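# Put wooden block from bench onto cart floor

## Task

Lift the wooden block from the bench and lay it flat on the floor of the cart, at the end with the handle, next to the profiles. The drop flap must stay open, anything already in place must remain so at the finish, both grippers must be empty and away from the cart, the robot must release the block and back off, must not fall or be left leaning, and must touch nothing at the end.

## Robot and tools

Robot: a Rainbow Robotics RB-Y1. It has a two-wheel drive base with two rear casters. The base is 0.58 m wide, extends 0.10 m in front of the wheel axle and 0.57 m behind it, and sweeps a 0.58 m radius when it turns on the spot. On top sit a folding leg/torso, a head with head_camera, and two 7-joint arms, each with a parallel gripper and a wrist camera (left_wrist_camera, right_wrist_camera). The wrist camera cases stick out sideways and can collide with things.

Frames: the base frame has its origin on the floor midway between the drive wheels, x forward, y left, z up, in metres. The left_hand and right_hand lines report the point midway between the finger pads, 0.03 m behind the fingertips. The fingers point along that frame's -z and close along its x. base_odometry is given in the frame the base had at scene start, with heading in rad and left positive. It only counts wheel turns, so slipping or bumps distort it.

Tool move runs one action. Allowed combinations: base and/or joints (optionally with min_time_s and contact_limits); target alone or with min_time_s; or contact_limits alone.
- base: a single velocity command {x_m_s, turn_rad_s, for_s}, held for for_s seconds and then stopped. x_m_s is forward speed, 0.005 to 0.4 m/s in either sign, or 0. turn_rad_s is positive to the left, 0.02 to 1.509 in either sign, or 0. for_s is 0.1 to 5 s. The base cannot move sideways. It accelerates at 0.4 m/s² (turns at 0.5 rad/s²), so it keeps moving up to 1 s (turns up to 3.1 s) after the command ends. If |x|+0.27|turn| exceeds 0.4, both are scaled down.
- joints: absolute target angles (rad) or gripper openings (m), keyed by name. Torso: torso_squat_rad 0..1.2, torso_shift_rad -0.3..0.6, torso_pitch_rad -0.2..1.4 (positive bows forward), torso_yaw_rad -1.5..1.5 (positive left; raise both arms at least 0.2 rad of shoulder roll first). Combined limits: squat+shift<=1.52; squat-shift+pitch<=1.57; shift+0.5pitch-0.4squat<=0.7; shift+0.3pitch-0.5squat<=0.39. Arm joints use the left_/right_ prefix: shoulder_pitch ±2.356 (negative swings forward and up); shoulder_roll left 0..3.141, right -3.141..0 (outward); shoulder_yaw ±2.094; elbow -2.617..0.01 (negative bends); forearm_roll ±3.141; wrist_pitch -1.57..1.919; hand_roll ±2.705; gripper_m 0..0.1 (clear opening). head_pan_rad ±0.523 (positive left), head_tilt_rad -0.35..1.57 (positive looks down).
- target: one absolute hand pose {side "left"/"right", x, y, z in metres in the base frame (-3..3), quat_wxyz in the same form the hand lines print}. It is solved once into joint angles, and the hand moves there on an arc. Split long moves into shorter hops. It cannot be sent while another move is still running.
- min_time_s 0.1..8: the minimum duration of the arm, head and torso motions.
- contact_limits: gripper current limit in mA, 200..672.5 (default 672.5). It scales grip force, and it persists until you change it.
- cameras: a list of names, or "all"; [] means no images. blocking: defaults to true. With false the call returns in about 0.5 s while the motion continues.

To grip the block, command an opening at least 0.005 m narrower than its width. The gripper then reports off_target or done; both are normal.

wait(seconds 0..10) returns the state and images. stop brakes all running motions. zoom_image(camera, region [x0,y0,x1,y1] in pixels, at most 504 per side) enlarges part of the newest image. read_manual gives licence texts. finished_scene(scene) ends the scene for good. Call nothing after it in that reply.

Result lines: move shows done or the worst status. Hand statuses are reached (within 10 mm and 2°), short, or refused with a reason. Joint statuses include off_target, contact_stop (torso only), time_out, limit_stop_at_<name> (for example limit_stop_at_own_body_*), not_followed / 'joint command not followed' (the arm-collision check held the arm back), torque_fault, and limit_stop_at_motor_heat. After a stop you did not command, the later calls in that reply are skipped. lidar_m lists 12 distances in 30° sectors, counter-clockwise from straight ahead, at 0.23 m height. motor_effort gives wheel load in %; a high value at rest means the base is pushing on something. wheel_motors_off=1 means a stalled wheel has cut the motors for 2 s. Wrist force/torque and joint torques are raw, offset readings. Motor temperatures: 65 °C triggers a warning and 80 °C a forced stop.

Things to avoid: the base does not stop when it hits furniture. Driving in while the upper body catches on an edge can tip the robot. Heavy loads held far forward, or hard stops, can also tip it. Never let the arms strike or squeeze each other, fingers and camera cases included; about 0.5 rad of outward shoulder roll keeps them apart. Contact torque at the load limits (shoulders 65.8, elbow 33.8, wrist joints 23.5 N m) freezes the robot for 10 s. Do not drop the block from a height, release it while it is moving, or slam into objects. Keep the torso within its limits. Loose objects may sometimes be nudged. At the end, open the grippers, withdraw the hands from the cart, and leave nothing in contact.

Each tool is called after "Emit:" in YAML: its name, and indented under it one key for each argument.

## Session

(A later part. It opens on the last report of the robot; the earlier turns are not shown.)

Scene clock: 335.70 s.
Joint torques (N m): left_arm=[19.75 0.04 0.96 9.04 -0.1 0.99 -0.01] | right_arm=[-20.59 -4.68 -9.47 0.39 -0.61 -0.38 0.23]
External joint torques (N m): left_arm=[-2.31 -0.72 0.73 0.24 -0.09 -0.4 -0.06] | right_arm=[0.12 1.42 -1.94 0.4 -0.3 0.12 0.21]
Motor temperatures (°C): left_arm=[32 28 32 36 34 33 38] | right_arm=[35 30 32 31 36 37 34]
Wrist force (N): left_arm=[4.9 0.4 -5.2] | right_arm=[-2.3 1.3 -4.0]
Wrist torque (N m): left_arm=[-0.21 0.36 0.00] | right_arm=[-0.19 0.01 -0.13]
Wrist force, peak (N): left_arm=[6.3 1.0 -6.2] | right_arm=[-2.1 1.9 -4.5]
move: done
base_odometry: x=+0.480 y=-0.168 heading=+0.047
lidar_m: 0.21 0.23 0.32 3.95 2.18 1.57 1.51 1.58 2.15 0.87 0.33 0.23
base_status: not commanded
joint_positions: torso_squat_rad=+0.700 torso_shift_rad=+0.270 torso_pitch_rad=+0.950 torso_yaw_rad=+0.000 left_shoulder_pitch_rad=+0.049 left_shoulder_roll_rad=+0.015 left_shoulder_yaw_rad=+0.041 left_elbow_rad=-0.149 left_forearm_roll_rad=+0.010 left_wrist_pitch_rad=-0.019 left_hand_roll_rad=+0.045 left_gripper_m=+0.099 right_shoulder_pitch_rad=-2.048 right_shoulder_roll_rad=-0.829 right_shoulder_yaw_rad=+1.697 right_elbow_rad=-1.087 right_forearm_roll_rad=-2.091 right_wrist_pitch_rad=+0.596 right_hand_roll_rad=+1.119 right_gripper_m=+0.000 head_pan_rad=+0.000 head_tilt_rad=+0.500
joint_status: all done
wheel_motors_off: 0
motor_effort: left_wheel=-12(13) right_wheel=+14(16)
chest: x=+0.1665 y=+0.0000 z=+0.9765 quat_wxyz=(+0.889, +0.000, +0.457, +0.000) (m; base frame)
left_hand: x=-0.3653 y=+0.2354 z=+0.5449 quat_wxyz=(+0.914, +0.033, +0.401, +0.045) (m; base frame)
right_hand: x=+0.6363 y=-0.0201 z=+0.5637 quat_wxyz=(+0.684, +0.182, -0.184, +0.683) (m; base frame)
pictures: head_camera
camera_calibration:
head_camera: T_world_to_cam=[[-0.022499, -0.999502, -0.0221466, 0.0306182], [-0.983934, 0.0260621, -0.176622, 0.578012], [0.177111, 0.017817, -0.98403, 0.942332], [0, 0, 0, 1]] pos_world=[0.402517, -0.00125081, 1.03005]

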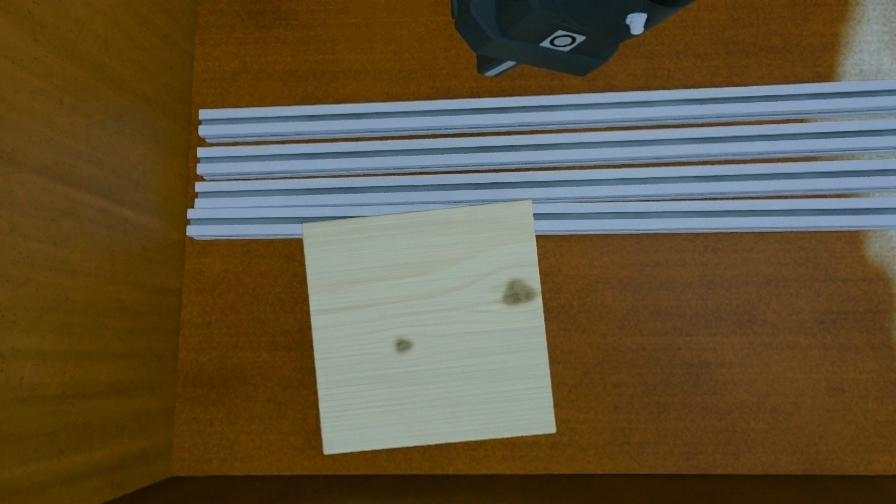

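Emit:
move:
  target: {"side":"right","x":0.625,"y":-0.045,"z":0.47,"quat_wxyz":[0.683,0.183,-0.183,0.683]}
  min_time_s: 2
  cameras: []

Emit:
move:
  target: {"side":"right","x":0.62,"y":-0.045,"z":0.402,"quat_wxyz":[0.683,0.183,-0.183,0.683]}
  min_time_s: 1.5

Scene clock: 340.53 s.
Joint torques (N m): left_arm=[19.61 -0.11 1 9 -0.04 1.14 0.11] | right_arm=[-18.9 -4.63 -6.11 1.23 -0.79 0.14 0.23]
External joint torques (N m): left_arm=[-2.44 -0.86 0.77 0.2 -0.04 -0.25 0.07] | right_arm=[0.44 0.83 -2.15 1.02 -0.33 0.18 0.2]
Motor temperatures (°C): left_arm=[32 28 32 36 34 33 38] | right_arm=[35 30 32 31 36 37 34]
Wrist force (N): left_arm=[5.6 0.1 -5.5] | right_arm=[-2.2 1.7 -4.0]
Wrist torque (N m): left_arm=[-0.18 0.46 -0.01] | right_arm=[-0.22 0.02 -0.11]
Wrist force, peak (N): left_arm=[6.3 0.6 -6.3] | right_arm=[-2.6 1.7 -4.3]
move: done
base_odometry: x=+0.480 y=-0.168 heading=+0.047
lidar_m: 0.22 0.22 0.31 3.97 2.18 1.57 1.51 1.59 2.14 0.86 0.32 0.23
base_status: not commanded
joint_positions: torso_squat_rad=+0.700 torso_shift_rad=+0.270 torso_pitch_rad=+0.950 torso_yaw_rad=+0.000 left_shoulder_pitch_rad=+0.049 left_shoulder_roll_rad=+0.015 left_shoulder_yaw_rad=+0.041 left_elbow_rad=-0.149 left_forearm_roll_rad=+0.010 left_wrist_pitch_rad=-0.019 left_hand_roll_rad=+0.045 left_gripper_m=+0.099 right_shoulder_pitch_rad=-1.805 right_shoulder_roll_rad=-0.559 right_shoulder_yaw_rad=+1.540 right_elbow_rad=-0.506 right_forearm_roll_rad=-2.288 right_wrist_pitch_rad=+0.690 right_hand_roll_rad=+1.622 right_gripper_m=+0.000 head_pan_rad=+0.000 head_tilt_rad=+0.500
joint_status: all done
wheel_motors_off: 0
motor_effort: left_wheel=-13(14) right_wheel=+12(15)
chest: x=+0.1665 y=+0.0000 z=+0.9765 quat_wxyz=(+0.889, +0.000, +0.457, +0.000) (m; base frame)
left_hand: x=-0.3653 y=+0.2354 z=+0.5449 quat_wxyz=(+0.914, +0.033, +0.401, +0.045) (m; base frame)
right_hand: x=+0.6244 y=-0.0451 z=+0.4702 quat_wxyz=(+0.684, +0.181, -0.184, +0.683) (m; base frame)
right_hand_status: reached (checked arc, planned for 2.0 s): 1 mm and 0.3 deg off.
pictures: none
No camera images: "cameras" was empty.

Scene clock: 342.37 s.
Joint torques (N m): left_arm=[19.49 -0.13 1.05 9.08 -0.16 1.26 0.05] | right_arm=[-16.26 -0.93 -1 1.39 0 -0.49 0.22]
External joint torques (N m): left_arm=[-2.57 -0.89 0.82 0.29 -0.15 -0.14 0] | right_arm=[0.85 2.04 0.98 0.87 0.14 -0.06 0.2]
Motor temperatures (°C): left_arm=[32 28 32 36 34 33 38] | right_arm=[35 30 32 31 36 37 34]
Wrist force (N): left_arm=[6.2 0.3 -5.6] | right_arm=[-1.6 3.2 -4.0]
Wrist torque (N m): left_arm=[-0.19 0.49 0.00] | right_arm=[-0.30 0.04 -0.11]
Wrist force, peak (N): left_arm=[6.1 0.4 -6.1] | right_arm=[-1.6 2.8 -4.6]
move: short
base_odometry: x=+0.480 y=-0.168 heading=+0.047
lidar_m: 0.21 0.23 0.32 3.98 2.19 1.57 1.50 1.58 2.13 0.87 0.31 0.23
base_status: not commanded
joint_positions: torso_squat_rad=+0.700 torso_shift_rad=+0.270 torso_pitch_rad=+0.950 torso_yaw_rad=+0.000 left_shoulder_pitch_rad=+0.049 left_shoulder_roll_rad=+0.015 left_shoulder_yaw_rad=+0.041 left_elbow_rad=-0.149 left_forearm_roll_rad=+0.010 left_wrist_pitch_rad=-0.019 left_hand_roll_rad=+0.045 left_gripper_m=+0.099 right_shoulder_pitch_rad=-1.665 right_shoulder_roll_rad=-0.342 right_shoulder_yaw_rad=+1.545 right_elbow_rad=-0.267 right_forearm_roll_rad=-2.286 right_wrist_pitch_rad=+0.326 right_hand_roll_rad=+1.707 right_gripper_m=+0.000 head_pan_rad=+0.000 head_tilt_rad=+0.500
joint_status: all done
wheel_motors_off: 0
motor_effort: left_wheel=-13(14) right_wheel=+14(15)
chest: x=+0.1665 y=+0.0000 z=+0.9765 quat_wxyz=(+0.889, +0.000, +0.457, +0.000) (m; base frame)
left_hand: x=-0.3653 y=+0.2354 z=+0.5449 quat_wxyz=(+0.914, +0.033, +0.401, +0.045) (m; base frame)
right_hand: x=+0.6191 y=-0.0453 z=+0.4035 quat_wxyz=(+0.710, +0.053, -0.235, +0.661) (m; base frame)
right_hand_status: short (checked arc, as near as the solve gets, planned for 1.5 s): 2 mm and 16.6 deg off. The place is met; only the turn is off.
pictures: head_camera, left_wrist_camera, right_wrist_camera
camera_calibration:
head_camera: T_world_to_cam=[[-0.022499, -0.999502, -0.0221466, 0.0306182], [-0.983934, 0.0260621, -0.176622, 0.578012], [0.177111, 0.017817, -0.98403, 0.942332], [0, 0, 0, 1]] pos_world=[0.402517, -0.00125081, 1.03005]
left_wrist_camera: T_world_to_cam=[[0.665868, 0.135578, -0.733648, 0.610498], [0.406757, -0.89032, 0.204646, 0.275747], [-0.625435, -0.434683, -0.647982, 0.299423], [0, 0, 0, 1]] pos_world=[-0.331404, 0.292886, 0.585481]
right_wrist_camera: T_world_to_cam=[[0.0200286, -0.90742, -0.419748, 0.114658], [-0.965107, -0.127182, 0.228894, 0.526545], [-0.261088, 0.400518, -0.878305, 0.606345], [0, 0, 0, 1]] pos_world=[0.664186, -0.0718421, 0.46016]

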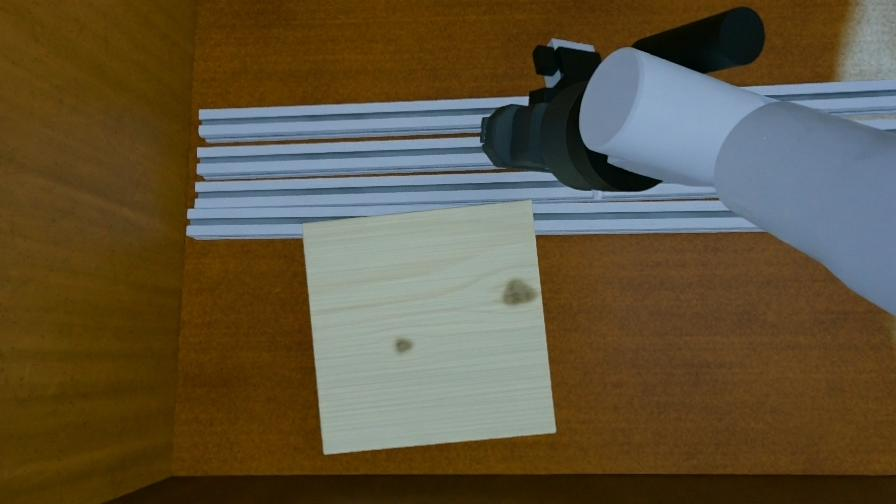

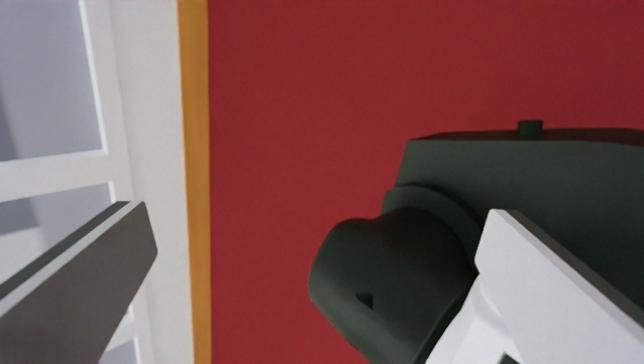

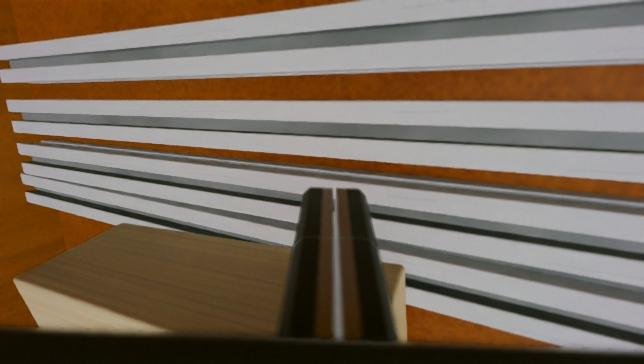

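Emit:
zoom_image:
  camera: "right_wrist_camera"
  region: [0, 100, 450, 364]

Scaled by 1.120 from the camera's 644x364 image, which has a finer 1265x715 frame.

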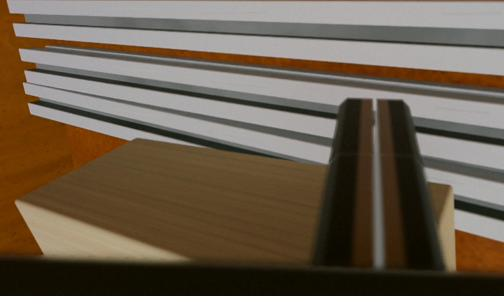

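Emit:
move:
  target: {"side":"right","x":0.58,"y":-0.045,"z":0.402,"quat_wxyz":[0.683,0.183,-0.183,0.683]}
  min_time_s: 2
  cameras: ["head_camera"]

Emit:
move:
  target: {"side":"right","x":0.55,"y":-0.045,"z":0.402,"quat_wxyz":[0.683,0.183,-0.183,0.683]}
  min_time_s: 2
  cameras: ["head_camera"]

Scene clock: 347.37 s.
Joint torques (N m): left_arm=[19.37 -0.23 0.91 9.19 -0.08 1.3 0.05] | right_arm=[-15.33 -4.44 -3.9 1.13 -0.79 0.28 0.28]
External joint torques (N m): left_arm=[-2.68 -0.98 0.68 0.4 -0.07 -0.09 0.01] | right_arm=[1.3 -1.06 -1.81 0.99 -0.43 0.26 0.25]
Motor temperatures (°C): left_arm=[32 28 32 36 34 33 38] | right_arm=[35 30 32 31 36 37 34]
Wrist force (N): left_arm=[5.0 0.5 -5.1] | right_arm=[-2.2 1.8 -3.8]
Wrist torque (N m): left_arm=[-0.26 0.39 0.02] | right_arm=[-0.20 0.01 -0.11]
Wrist force, peak (N): left_arm=[5.8 0.4 -6.5] | right_arm=[-1.0 3.4 -4.7]
move: short
base_odometry: x=+0.480 y=-0.168 heading=+0.047
lidar_m: 0.21 0.22 0.32 3.96 2.17 1.57 1.50 1.58 2.15 0.88 0.31 0.24
base_status: not commanded
joint_positions: torso_squat_rad=+0.700 torso_shift_rad=+0.270 torso_pitch_rad=+0.950 torso_yaw_rad=+0.000 left_shoulder_pitch_rad=+0.049 left_shoulder_roll_rad=+0.015 left_shoulder_yaw_rad=+0.041 left_elbow_rad=-0.149 left_forearm_roll_rad=+0.010 left_wrist_pitch_rad=-0.019 left_hand_roll_rad=+0.045 left_gripper_m=+0.099 right_shoulder_pitch_rad=-1.647 right_shoulder_roll_rad=-0.374 right_shoulder_yaw_rad=+1.483 right_elbow_rad=-0.267 right_forearm_roll_rad=-2.352 right_wrist_pitch_rad=+0.549 right_hand_roll_rad=+1.837 right_gripper_m=+0.000 head_pan_rad=+0.000 head_tilt_rad=+0.500
joint_status: all done
wheel_motors_off: 0
motor_effort: left_wheel=-13(14) right_wheel=+14(16)
chest: x=+0.1665 y=+0.0000 z=+0.9765 quat_wxyz=(+0.889, +0.000, +0.457, +0.000) (m; base frame)
left_hand: x=-0.3653 y=+0.2354 z=+0.5449 quat_wxyz=(+0.914, +0.033, +0.401, +0.045) (m; base frame)
right_hand: x=+0.5793 y=-0.0448 z=+0.4029 quat_wxyz=(+0.693, +0.143, -0.198, +0.679) (m; base frame)
right_hand_status: short (checked arc, as near as the solve gets, planned for 2.0 s): 1 mm and 5.1 deg off. The place is met; only the turn is off.
pictures: head_camera
camera_calibration:
head_camera: T_world_to_cam=[[-0.022499, -0.999502, -0.0221466, 0.0306182], [-0.983934, 0.0260621, -0.176622, 0.578012], [0.177111, 0.017817, -0.98403, 0.942332], [0, 0, 0, 1]] pos_world=[0.402517, -0.00125081, 1.03005]

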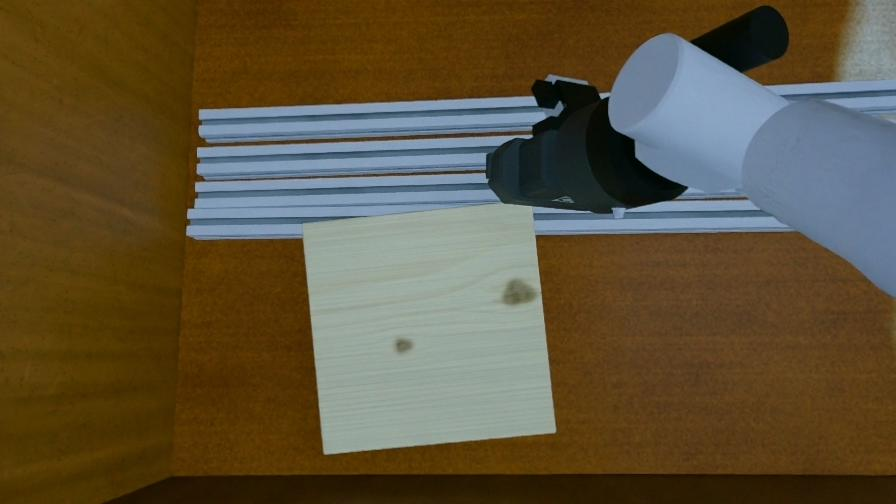

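Scene clock: 349.70 s.
Joint torques (N m): left_arm=[19.61 -0.16 0.8 9.18 -0.15 1.26 -0.02] | right_arm=[-12.75 -2.43 -4.1 -2.32 -0.84 1.78 0.25]
External joint torques (N m): left_arm=[-2.44 -0.91 0.57 0.38 -0.15 -0.13 -0.06] | right_arm=[3.27 1.32 -1.56 -2.12 -0.41 1.58 0.23]
Motor temperatures (°C): left_arm=[32 28 32 36 34 33 38] | right_arm=[35 30 32 31 36 37 34]
Wrist force (N): left_arm=[5.3 0.5 -5.2] | right_arm=[-3.7 -3.5 -3.8]
Wrist torque (N m): left_arm=[-0.22 0.42 0.04] | right_arm=[-0.35 0.04 -0.06]
Wrist force, peak (N): left_arm=[6.3 0.6 -6.0] | right_arm=[-4.4 -3.0 -4.9]
move: done
base_odometry: x=+0.480 y=-0.168 heading=+0.047
lidar_m: 0.21 0.22 0.33 3.97 2.16 1.57 1.51 1.58 2.14 0.85 0.32 0.23
base_status: not commanded
joint_positions: torso_squat_rad=+0.700 torso_shift_rad=+0.270 torso_pitch_rad=+0.950 torso_yaw_rad=+0.000 left_shoulder_pitch_rad=+0.049 left_shoulder_roll_rad=+0.015 left_shoulder_yaw_rad=+0.041 left_elbow_rad=-0.149 left_forearm_roll_rad=+0.010 left_wrist_pitch_rad=-0.019 left_hand_roll_rad=+0.045 left_gripper_m=+0.099 right_shoulder_pitch_rad=-1.622 right_shoulder_roll_rad=-0.427 right_shoulder_yaw_rad=+1.482 right_elbow_rad=-0.354 right_forearm_roll_rad=-2.363 right_wrist_pitch_rad=+0.615 right_hand_roll_rad=+1.847 right_gripper_m=+0.000 head_pan_rad=+0.000 head_tilt_rad=+0.500
joint_status: all done
wheel_motors_off: 0
motor_effort: left_wheel=-12(14) right_wheel=+12(16)
chest: x=+0.1665 y=+0.0000 z=+0.9765 quat_wxyz=(+0.889, +0.000, +0.457, +0.000) (m; base frame)
left_hand: x=-0.3653 y=+0.2354 z=+0.5449 quat_wxyz=(+0.914, +0.033, +0.401, +0.045) (m; base frame)
right_hand: x=+0.5509 y=-0.0452 z=+0.4017 quat_wxyz=(+0.681, +0.190, -0.181, +0.684) (m; base frame)
right_hand_status: reached (checked arc, planned for 2.0 s): 1 mm and 0.9 deg off.
pictures: head_camera
camera_calibration:
head_camera: T_world_to_cam=[[-0.0224965, -0.999502, -0.0221482, 0.0306188], [-0.983916, 0.0260617, -0.176719, 0.578105], [0.177208, 0.0178165, -0.984012, 0.942275], [0, 0, 0, 1]] pos_world=[0.402517, -0.00125081, 1.03005]

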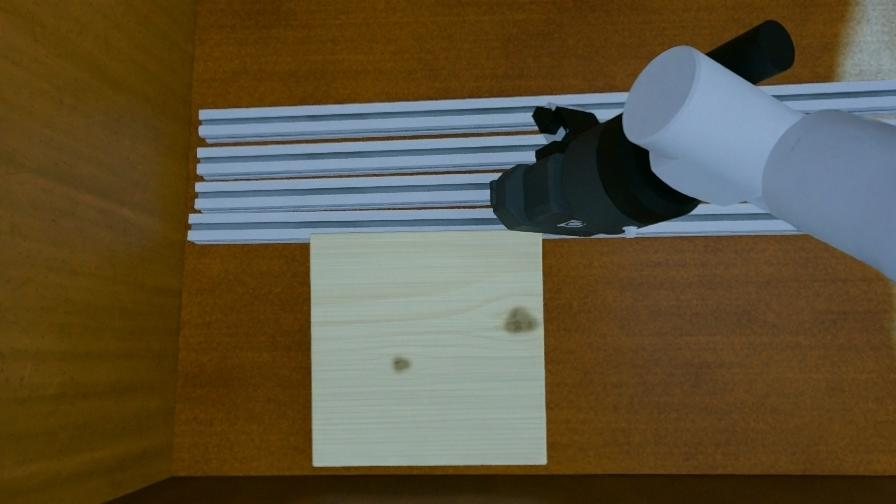

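Emit:
move:
  target: {"side":"right","x":0.544,"y":-0.045,"z":0.402,"quat_wxyz":[0.683,0.183,-0.183,0.683]}
  min_time_s: 1
  cameras: []

Emit:
move:
  target: {"side":"right","x":0.575,"y":-0.06,"z":0.41,"quat_wxyz":[0.683,0.183,-0.183,0.683]}
  min_time_s: 1.5
  cameras: ["head_camera"]

Emit:
zoom_image:
  camera: "head_camera"
  region: [150, 150, 600, 500]

Emit:
move:
  target: {"side":"right","x":0.56,"y":-0.06,"z":0.56,"quat_wxyz":[0.683,0.183,-0.183,0.683]}
  min_time_s: 2

Scene clock: 353.00 s.
Joint torques (N m): left_arm=[19.42 -0.07 1.03 9.12 -0.06 1.2 0] | right_arm=[-14.81 -4.42 -1.99 -1.13 -0.3 0.06 -0.22]
External joint torques (N m): left_arm=[-2.63 -0.83 0.8 0.33 -0.06 -0.19 -0.04] | right_arm=[0.93 -0.22 1.34 -0.55 0.09 -0.05 -0.24]
Motor temperatures (°C): left_arm=[32 28 32 36 34 33 38] | right_arm=[35 30 32 31 36 37 34]
Wrist force (N): left_arm=[5.8 0.4 -5.8] | right_arm=[-2.8 1.4 -4.1]
Wrist torque (N m): left_arm=[-0.16 0.51 0.01] | right_arm=[-0.20 -0.08 -0.13]
Wrist force, peak (N): left_arm=[6.2 1.4 -6.0] | right_arm=[-5.1 -5.2 -3.0]
move: done
base_odometry: x=+0.480 y=-0.168 heading=+0.047
lidar_m: 0.21 0.23 0.31 3.96 2.15 1.58 1.51 1.59 2.14 0.87 0.33 0.23
base_status: not commanded
joint_positions: torso_squat_rad=+0.700 torso_shift_rad=+0.270 torso_pitch_rad=+0.950 torso_yaw_rad=+0.000 left_shoulder_pitch_rad=+0.049 left_shoulder_roll_rad=+0.015 left_shoulder_yaw_rad=+0.041 left_elbow_rad=-0.149 left_forearm_roll_rad=+0.010 left_wrist_pitch_rad=-0.019 left_hand_roll_rad=+0.045 left_gripper_m=+0.099 right_shoulder_pitch_rad=-1.616 right_shoulder_roll_rad=-0.504 right_shoulder_yaw_rad=+1.527 right_elbow_rad=-0.523 right_forearm_roll_rad=-2.333 right_wrist_pitch_rad=+0.535 right_hand_roll_rad=+1.758 right_gripper_m=+0.000 head_pan_rad=+0.000 head_tilt_rad=+0.500
joint_status: all done
wheel_motors_off: 0
motor_effort: left_wheel=-14(14) right_wheel=+13(15)
chest: x=+0.1665 y=+0.0000 z=+0.9765 quat_wxyz=(+0.889, +0.000, +0.457, +0.000) (m; base frame)
left_hand: x=-0.3653 y=+0.2354 z=+0.5449 quat_wxyz=(+0.914, +0.033, +0.401, +0.045) (m; base frame)
right_hand: x=+0.5436 y=-0.0447 z=+0.4021 quat_wxyz=(+0.681, +0.191, -0.182, +0.683) (m; base frame)
right_hand_status: reached (checked arc, planned for 1.0 s): 1 mm and 0.9 deg off.
pictures: none
No camera images: "cameras" was empty.

Scene clock: 354.83 s.
Joint torques (N m): left_arm=[19.81 -0.18 0.97 9.2 -0.09 1.27 -0.05] | right_arm=[-18.57 -2.77 -4.19 1.18 -0.83 0.34 0.23]
External joint torques (N m): left_arm=[-2.25 -0.93 0.74 0.41 -0.08 -0.13 -0.09] | right_arm=[-1.94 1.45 -2.02 0.96 -0.39 0.15 0.21]
Motor temperatures (°C): left_arm=[32 28 32 36 34 33 38] | right_arm=[35 30 32 31 36 37 34]
Wrist force (N): left_arm=[5.3 0.4 -6.0] | right_arm=[-2.4 1.4 -3.9]
Wrist torque (N m): left_arm=[-0.17 0.42 0.02] | right_arm=[-0.17 0.01 -0.15]
Wrist force, peak (N): left_arm=[6.5 0.8 -6.8] | right_arm=[-2.7 1.7 -4.3]
move: done
base_odometry: x=+0.480 y=-0.168 heading=+0.047
lidar_m: 0.21 0.23 0.31 3.96 2.15 1.57 1.51 1.56 2.14 0.87 0.33 0.23
base_status: not commanded
joint_positions: torso_squat_rad=+0.700 torso_shift_rad=+0.270 torso_pitch_rad=+0.950 torso_yaw_rad=+0.000 left_shoulder_pitch_rad=+0.049 left_shoulder_roll_rad=+0.015 left_shoulder_yaw_rad=+0.041 left_elbow_rad=-0.149 left_forearm_roll_rad=+0.010 left_wrist_pitch_rad=-0.019 left_hand_roll_rad=+0.045 left_gripper_m=+0.099 right_shoulder_pitch_rad=-1.649 right_shoulder_roll_rad=-0.419 right_shoulder_yaw_rad=+1.458 right_elbow_rad=-0.267 right_forearm_roll_rad=-2.375 right_wrist_pitch_rad=+0.658 right_hand_roll_rad=+1.887 right_gripper_m=+0.000 head_pan_rad=+0.000 head_tilt_rad=+0.500
joint_status: all done
wheel_motors_off: 0
motor_effort: left_wheel=-13(14) right_wheel=+12(15)
chest: x=+0.1665 y=+0.0000 z=+0.9765 quat_wxyz=(+0.889, +0.000, +0.457, +0.000) (m; base frame)
left_hand: x=-0.3653 y=+0.2354 z=+0.5449 quat_wxyz=(+0.914, +0.033, +0.401, +0.045) (m; base frame)
right_hand: x=+0.5743 y=-0.0604 z=+0.4103 quat_wxyz=(+0.685, +0.174, -0.186, +0.682) (m; base frame)
right_hand_status: reached (checked arc, as near as the solve gets, planned for 1.5 s): 1 mm and 1.1 deg off.
pictures: head_camera
camera_calibration:
head_camera: T_world_to_cam=[[-0.0224965, -0.999502, -0.0221482, 0.0306188], [-0.983916, 0.0260617, -0.176719, 0.578105], [0.177208, 0.0178165, -0.984012, 0.942275], [0, 0, 0, 1]] pos_world=[0.402517, -0.00125081, 1.03005]

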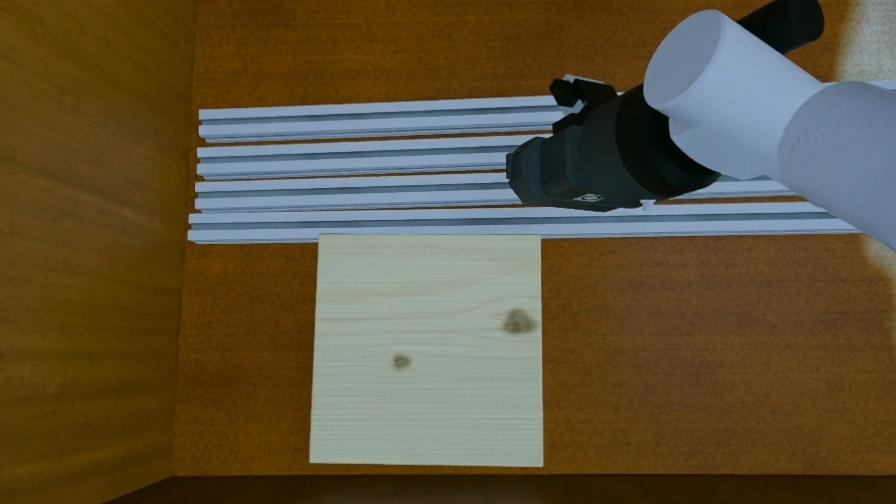

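Scaled by 1.120 from the camera's 896x504 image, which has a finer 1280x720 frame.

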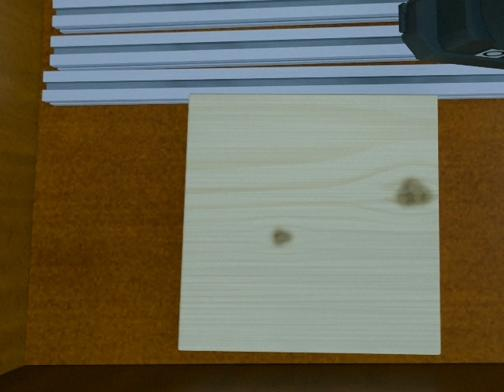

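Scene clock: 357.17 s.
Joint torques (N m): left_arm=[19.65 -0.15 1.05 9.15 -0.07 1.38 0.12] | right_arm=[-18.75 -5.95 -6.45 -1.67 -0.18 -0.63 0.1]
External joint torques (N m): left_arm=[-2.4 -0.91 0.82 0.36 -0.07 -0.01 0.08] | right_arm=[-1.54 0.62 1.34 -0.53 -0.08 0.08 0.08]
Motor temperatures (°C): left_arm=[32 28 32 36 34 33 38] | right_arm=[35 30 32 31 36 37 34]
Wrist force (N): left_arm=[5.2 0.2 -6.6] | right_arm=[-2.5 1.4 -4.2]
Wrist torque (N m): left_arm=[-0.17 0.40 0.01] | right_arm=[-0.20 -0.03 -0.09]
Wrist force, peak (N): left_arm=[5.9 0.6 -6.2] | right_arm=[-1.9 2.7 -4.7]
move: done
base_odometry: x=+0.480 y=-0.168 heading=+0.047
lidar_m: 0.21 0.22 0.32 3.96 2.16 1.57 1.51 1.59 2.15 0.87 0.31 0.23
base_status: not commanded
joint_positions: torso_squat_rad=+0.700 torso_shift_rad=+0.270 torso_pitch_rad=+0.950 torso_yaw_rad=+0.000 left_shoulder_pitch_rad=+0.049 left_shoulder_roll_rad=+0.015 left_shoulder_yaw_rad=+0.041 left_elbow_rad=-0.149 left_forearm_roll_rad=+0.010 left_wrist_pitch_rad=-0.019 left_hand_roll_rad=+0.045 left_gripper_m=+0.099 right_shoulder_pitch_rad=-2.050 right_shoulder_roll_rad=-1.065 right_shoulder_yaw_rad=+1.851 right_elbow_rad=-1.539 right_forearm_roll_rad=-1.851 right_wrist_pitch_rad=+0.365 right_hand_roll_rad=+0.850 right_gripper_m=+0.000 head_pan_rad=+0.000 head_tilt_rad=+0.500
joint_status: all done
wheel_motors_off: 0
motor_effort: left_wheel=-13(13) right_wheel=+14(16)
chest: x=+0.1665 y=+0.0000 z=+0.9765 quat_wxyz=(+0.889, +0.000, +0.457, +0.000) (m; base frame)
left_hand: x=-0.3653 y=+0.2354 z=+0.5449 quat_wxyz=(+0.914, +0.033, +0.401, +0.045) (m; base frame)
right_hand: x=+0.5601 y=-0.0602 z=+0.5602 quat_wxyz=(+0.681, +0.190, -0.184, +0.683) (m; base frame)
right_hand_status: reached (checked arc, planned for 2.0 s): 0 mm and 0.8 deg off.
pictures: head_camera, left_wrist_camera, right_wrist_camera
camera_calibration:
head_camera: T_world_to_cam=[[-0.022499, -0.999502, -0.0221466, 0.0306182], [-0.983934, 0.0260621, -0.176622, 0.578012], [0.177111, 0.017817, -0.98403, 0.942332], [0, 0, 0, 1]] pos_world=[0.402517, -0.00125081, 1.03005]
left_wrist_camera: T_world_to_cam=[[0.665868, 0.135578, -0.733648, 0.610498], [0.406757, -0.89032, 0.204646, 0.275747], [-0.625435, -0.434683, -0.647982, 0.299423], [0, 0, 0, 1]] pos_world=[-0.331404, 0.292886, 0.585481]
right_wrist_camera: T_world_to_cam=[[0.0303733, -0.846206, -0.53199, 0.228809], [-0.856473, -0.296419, 0.422598, 0.252268], [-0.515297, 0.4428, -0.733756, 0.798559], [0, 0, 0, 1]] pos_world=[0.620606, -0.0852057, 0.601064]

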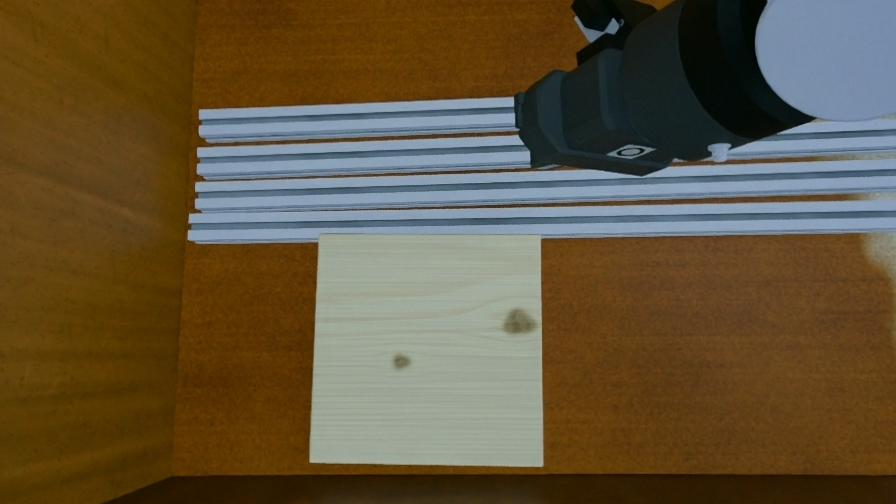

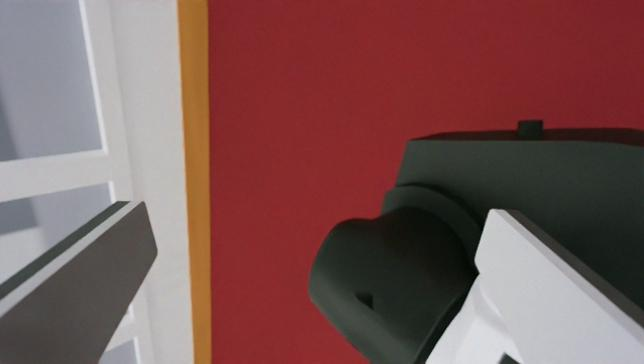

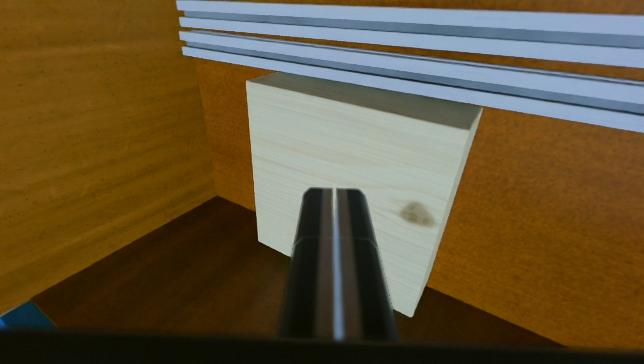

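Emit:
move:
  joints: {"torso_squat_rad":0.2,"torso_shift_rad":0.2}
  min_time_s: 2.5
  cameras: []

Emit:
move:
  target: {"side":"right","x":0.42,"y":-0.05,"z":0.82,"quat_wxyz":[0.5963,0.3799,-0.3799,0.5963]}
  min_time_s: 2.5
  cameras: []

Emit:
move:
  base: {"x_m_s":-0.2,"for_s":3}
  cameras: ["head_camera"]

Emit:
move:
  joints: {"torso_pitch_rad":0.3,"torso_shift_rad":0.0,"torso_squat_rad":0.35,"head_tilt_rad":0.6}
  cameras: ["head_camera"]

Emit:
finished_scene:
  scene: 1

Scene clock: 362.57 s.
Joint torques (N m): left_arm=[19.4 0.02 0.91 9.17 -0.02 1.25 0.09] | right_arm=[-19.19 -6.15 -6.36 -1.43 -0.32 -0.67 0.21]
External joint torques (N m): left_arm=[-2.65 -0.73 0.68 0.38 -0.02 -0.14 0.05] | right_arm=[-1.99 0.42 1.43 -0.29 -0.23 0.03 0.19]
Motor temperatures (°C): left_arm=[32 28 32 37 34 33 38] | right_arm=[35 30 32 31 36 37 34]
Wrist force (N): left_arm=[5.6 0.3 -5.5] | right_arm=[-2.8 1.3 -4.0]
Wrist torque (N m): left_arm=[-0.24 0.47 0.04] | right_arm=[-0.18 -0.06 -0.08]
Wrist force, peak (N): left_arm=[5.8 0.5 -6.5] | right_arm=[-2.9 1.3 -4.6]
move: done
base_odometry: x=+0.480 y=-0.168 heading=+0.047
lidar_m: 0.21 0.23 0.32 3.97 2.17 1.58 1.50 1.58 2.14 0.86 0.32 0.22
base_status: not commanded
joint_positions: torso_squat_rad=+0.200 torso_shift_rad=+0.200 torso_pitch_rad=+0.950 torso_yaw_rad=+0.000 left_shoulder_pitch_rad=+0.049 left_shoulder_roll_rad=+0.015 left_shoulder_yaw_rad=+0.041 left_elbow_rad=-0.149 left_forearm_roll_rad=+0.010 left_wrist_pitch_rad=-0.019 left_hand_roll_rad=+0.045 left_gripper_m=+0.099 right_shoulder_pitch_rad=-2.050 right_shoulder_roll_rad=-1.065 right_shoulder_yaw_rad=+1.851 right_elbow_rad=-1.539 right_forearm_roll_rad=-1.851 right_wrist_pitch_rad=+0.365 right_hand_roll_rad=+0.850 right_gripper_m=+0.000 head_pan_rad=+0.000 head_tilt_rad=+0.500
joint_status: all done
wheel_motors_off: 0
motor_effort: left_wheel=-12(14) right_wheel=+15(15)
chest: x=+0.1600 y=+0.0001 z=+1.1328 quat_wxyz=(+0.889, +0.000, +0.457, +0.000) (m; base frame)
left_hand: x=-0.3718 y=+0.2354 z=+0.7013 quat_wxyz=(+0.914, +0.033, +0.401, +0.045) (m; base frame)
right_hand: x=+0.5536 y=-0.0602 z=+0.7165 quat_wxyz=(+0.681, +0.190, -0.184, +0.683) (m; base frame)
pictures: none
No camera images: "cameras" was empty.

Scene clock: 365.40 s.
Joint torques (N m): left_arm=[19.2 0.09 0.66 9.26 -0.09 1.21 -0.03] | right_arm=[-9.04 -8.58 -4.7 -5.42 0.21 -1.8 -0.19]
External joint torques (N m): left_arm=[-2.85 -0.67 0.43 0.46 -0.08 -0.18 -0.07] | right_arm=[1.17 -1.08 1.04 -0.98 -0.04 -0.07 -0.23]
Motor temperatures (°C): left_arm=[32 28 32 37 34 33 38] | right_arm=[35 30 32 31 36 37 34]
Wrist force (N): left_arm=[5.4 0.7 -5.3] | right_arm=[-4.8 0.7 -1.2]
Wrist torque (N m): left_arm=[-0.22 0.42 0.05] | right_arm=[-0.12 -0.11 -0.14]
Wrist force, peak (N): left_arm=[6.5 0.5 -5.9] | right_arm=[-5.2 1.6 -1.1]
move: done
base_odometry: x=+0.480 y=-0.168 heading=+0.047
lidar_m: 0.21 0.23 0.32 3.96 2.18 1.56 1.50 1.58 2.13 0.87 0.32 0.23
base_status: not commanded
joint_positions: torso_squat_rad=+0.200 torso_shift_rad=+0.200 torso_pitch_rad=+0.950 torso_yaw_rad=+0.000 left_shoulder_pitch_rad=+0.049 left_shoulder_roll_rad=+0.015 left_shoulder_yaw_rad=+0.041 left_elbow_rad=-0.149 left_forearm_roll_rad=+0.010 left_wrist_pitch_rad=-0.019 left_hand_roll_rad=+0.045 left_gripper_m=+0.099 right_shoulder_pitch_rad=-1.908 right_shoulder_roll_rad=-1.405 right_shoulder_yaw_rad=+2.008 right_elbow_rad=-2.058 right_forearm_roll_rad=-0.900 right_wrist_pitch_rad=-0.379 right_hand_roll_rad=+0.139 right_gripper_m=+0.000 head_pan_rad=+0.000 head_tilt_rad=+0.500
joint_status: all done
wheel_motors_off: 0
motor_effort: left_wheel=-12(13) right_wheel=+13(15)
chest: x=+0.1600 y=+0.0001 z=+1.1328 quat_wxyz=(+0.889, +0.000, +0.457, +0.000) (m; base frame)
left_hand: x=-0.3718 y=+0.2354 z=+0.7013 quat_wxyz=(+0.914, +0.033, +0.401, +0.045) (m; base frame)
right_hand: x=+0.4199 y=-0.0499 z=+0.8201 quat_wxyz=(+0.597, +0.378, -0.381, +0.596) (m; base frame)
right_hand_status: reached (checked arc, planned for 2.5 s): 0 mm and 0.2 deg off.
pictures: none
No camera images: "cameras" was empty.

Scene clock: 369.37 s.
Joint torques (N m): left_arm=[19.09 -0.38 1.26 8.97 -0.11 1.23 -0.03] | right_arm=[-9.78 -7.95 -5.3 -4.82 0.29 -1.74 -0.16]
External joint torques (N m): left_arm=[-2.96 -1.14 1.03 0.18 -0.11 -0.16 -0.07] | right_arm=[0.43 -0.45 0.43 -0.38 0.03 -0.01 -0.2]
Motor temperatures (°C): left_arm=[32 28 32 37 34 33 38] | right_arm=[35 30 32 31 36 37 34]
Wrist force (N): left_arm=[5.3 -0.4 -5.6] | right_arm=[-5.0 1.4 -1.1]
Wrist torque (N m): left_arm=[-0.08 0.42 0.05] | right_arm=[-0.20 -0.14 -0.11]
Wrist force, peak (N): left_arm=[6.2 0.5 -6.1] | right_arm=[-5.3 1.4 -1.4]
move: done
base_odometry: x=-0.119 y=-0.196 heading=+0.046
lidar_m: 0.82 0.86 1.80 3.75 1.32 0.94 0.89 0.96 1.32 3.43 1.16 0.85
base_status: done (sent for 3 of 3 s)
joint_positions: torso_squat_rad=+0.200 torso_shift_rad=+0.200 torso_pitch_rad=+0.950 torso_yaw_rad=+0.000 left_shoulder_pitch_rad=+0.049 left_shoulder_roll_rad=+0.015 left_shoulder_yaw_rad=+0.041 left_elbow_rad=-0.149 left_forearm_roll_rad=+0.010 left_wrist_pitch_rad=-0.019 left_hand_roll_rad=+0.045 left_gripper_m=+0.099 right_shoulder_pitch_rad=-1.908 right_shoulder_roll_rad=-1.405 right_shoulder_yaw_rad=+2.008 right_elbow_rad=-2.059 right_forearm_roll_rad=-0.900 right_wrist_pitch_rad=-0.379 right_hand_roll_rad=+0.139 right_gripper_m=+0.000 head_pan_rad=+0.000 head_tilt_rad=+0.500
joint_status: not commanded
wheel_motors_off: 0
motor_effort: left_wheel=-17(33) right_wheel=+18(33)
chest: x=+0.1600 y=+0.0001 z=+1.1328 quat_wxyz=(+0.889, +0.000, +0.457, +0.000) (m; base frame)
left_hand: x=-0.3718 y=+0.2354 z=+0.7013 quat_wxyz=(+0.914, +0.033, +0.401, +0.045) (m; base frame)
right_hand: x=+0.4198 y=-0.0500 z=+0.8201 quat_wxyz=(+0.597, +0.378, -0.380, +0.596) (m; base frame)
pictures: head_camera
camera_calibration:
head_camera: T_world_to_cam=[[-0.022499, -0.999502, -0.0221466, 0.0339357], [-0.983934, 0.0260621, -0.176622, 0.59924], [0.177111, 0.017817, -0.98403, 1.09739], [0, 0, 0, 1]] pos_world=[0.396017, -0.00125081, 1.18645]

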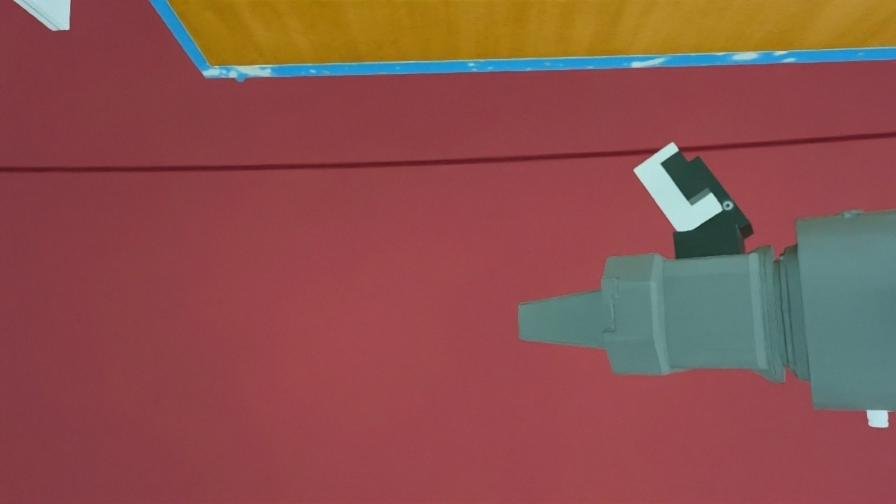

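Scene clock: 372.37 s.
Joint torques (N m): left_arm=[6.13 -0.11 0.99 3.18 -0.07 0.1 0.03] | right_arm=[-15.26 -5.61 -8.17 0.6 -0.32 -1.61 -0.24]
External joint torques (N m): left_arm=[-1.41 -0.88 0.88 -0.03 -0.07 -0.14 0.02] | right_arm=[-0.18 -0.56 0.94 -0.08 -0.08 -0.07 -0.27]
Motor temperatures (°C): left_arm=[32 28 32 36 34 33 38] | right_arm=[35 30 32 31 36 37 34]
Wrist force (N): left_arm=[1.3 1.1 -7.5] | right_arm=[-3.2 4.8 -0.5]
Wrist torque (N m): left_arm=[-0.28 0.15 0.05] | right_arm=[-0.35 -0.03 -0.09]
Wrist force, peak (N): left_arm=[3.6 1.0 -8.2] | right_arm=[-3.6 5.3 -1.0]
move: done
base_odometry: x=-0.119 y=-0.196 heading=+0.046
lidar_m: 0.81 0.86 1.80 3.76 1.32 0.94 0.91 0.96 1.30 3.44 1.17 0.86
base_status: not commanded
joint_positions: torso_squat_rad=+0.350 torso_shift_rad=+0.000 torso_pitch_rad=+0.300 torso_yaw_rad=+0.000 left_shoulder_pitch_rad=+0.049 left_shoulder_roll_rad=+0.015 left_shoulder_yaw_rad=+0.041 left_elbow_rad=-0.149 left_forearm_roll_rad=+0.010 left_wrist_pitch_rad=-0.019 left_hand_roll_rad=+0.045 left_gripper_m=+0.099 right_shoulder_pitch_rad=-1.908 right_shoulder_roll_rad=-1.405 right_shoulder_yaw_rad=+2.008 right_elbow_rad=-2.059 right_forearm_roll_rad=-0.900 right_wrist_pitch_rad=-0.379 right_hand_roll_rad=+0.139 right_gripper_m=+0.000 head_pan_rad=+0.000 head_tilt_rad=+0.600
joint_status: all done
wheel_motors_off: 0
motor_effort: left_wheel=-16(19) right_wheel=+18(21)
chest: x=-0.1366 y=+0.0001 z=+1.2337 quat_wxyz=(+0.989, +0.000, +0.149, +0.000) (m; base frame)
left_hand: x=-0.2987 y=+0.2354 z=+0.5682 quat_wxyz=(+0.995, +0.017, +0.088, +0.053) (m; base frame)
right_hand: x=+0.2595 y=-0.0500 z=+1.1420 quat_wxyz=(+0.444, +0.168, -0.551, +0.686) (m; base frame)
pictures: head_camera
camera_calibration:
head_camera: T_world_to_cam=[[-0.00752851, -0.999504, -0.030576, 0.0420535], [-0.746479, 0.0259628, -0.664902, 0.952552], [0.665366, 0.0178186, -0.746305, 1.0412], [0, 0, 0, 1]] pos_world=[0.0185964, -0.00125112, 1.41169]

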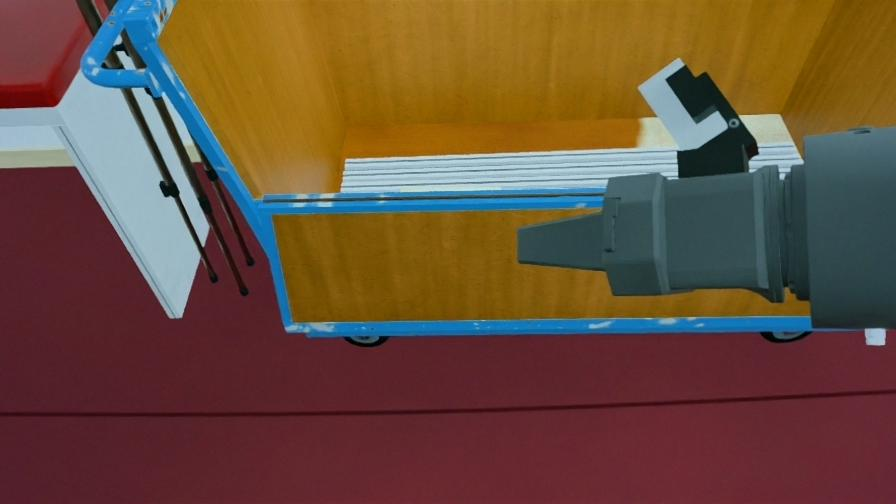

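The scene is finished: the task was done.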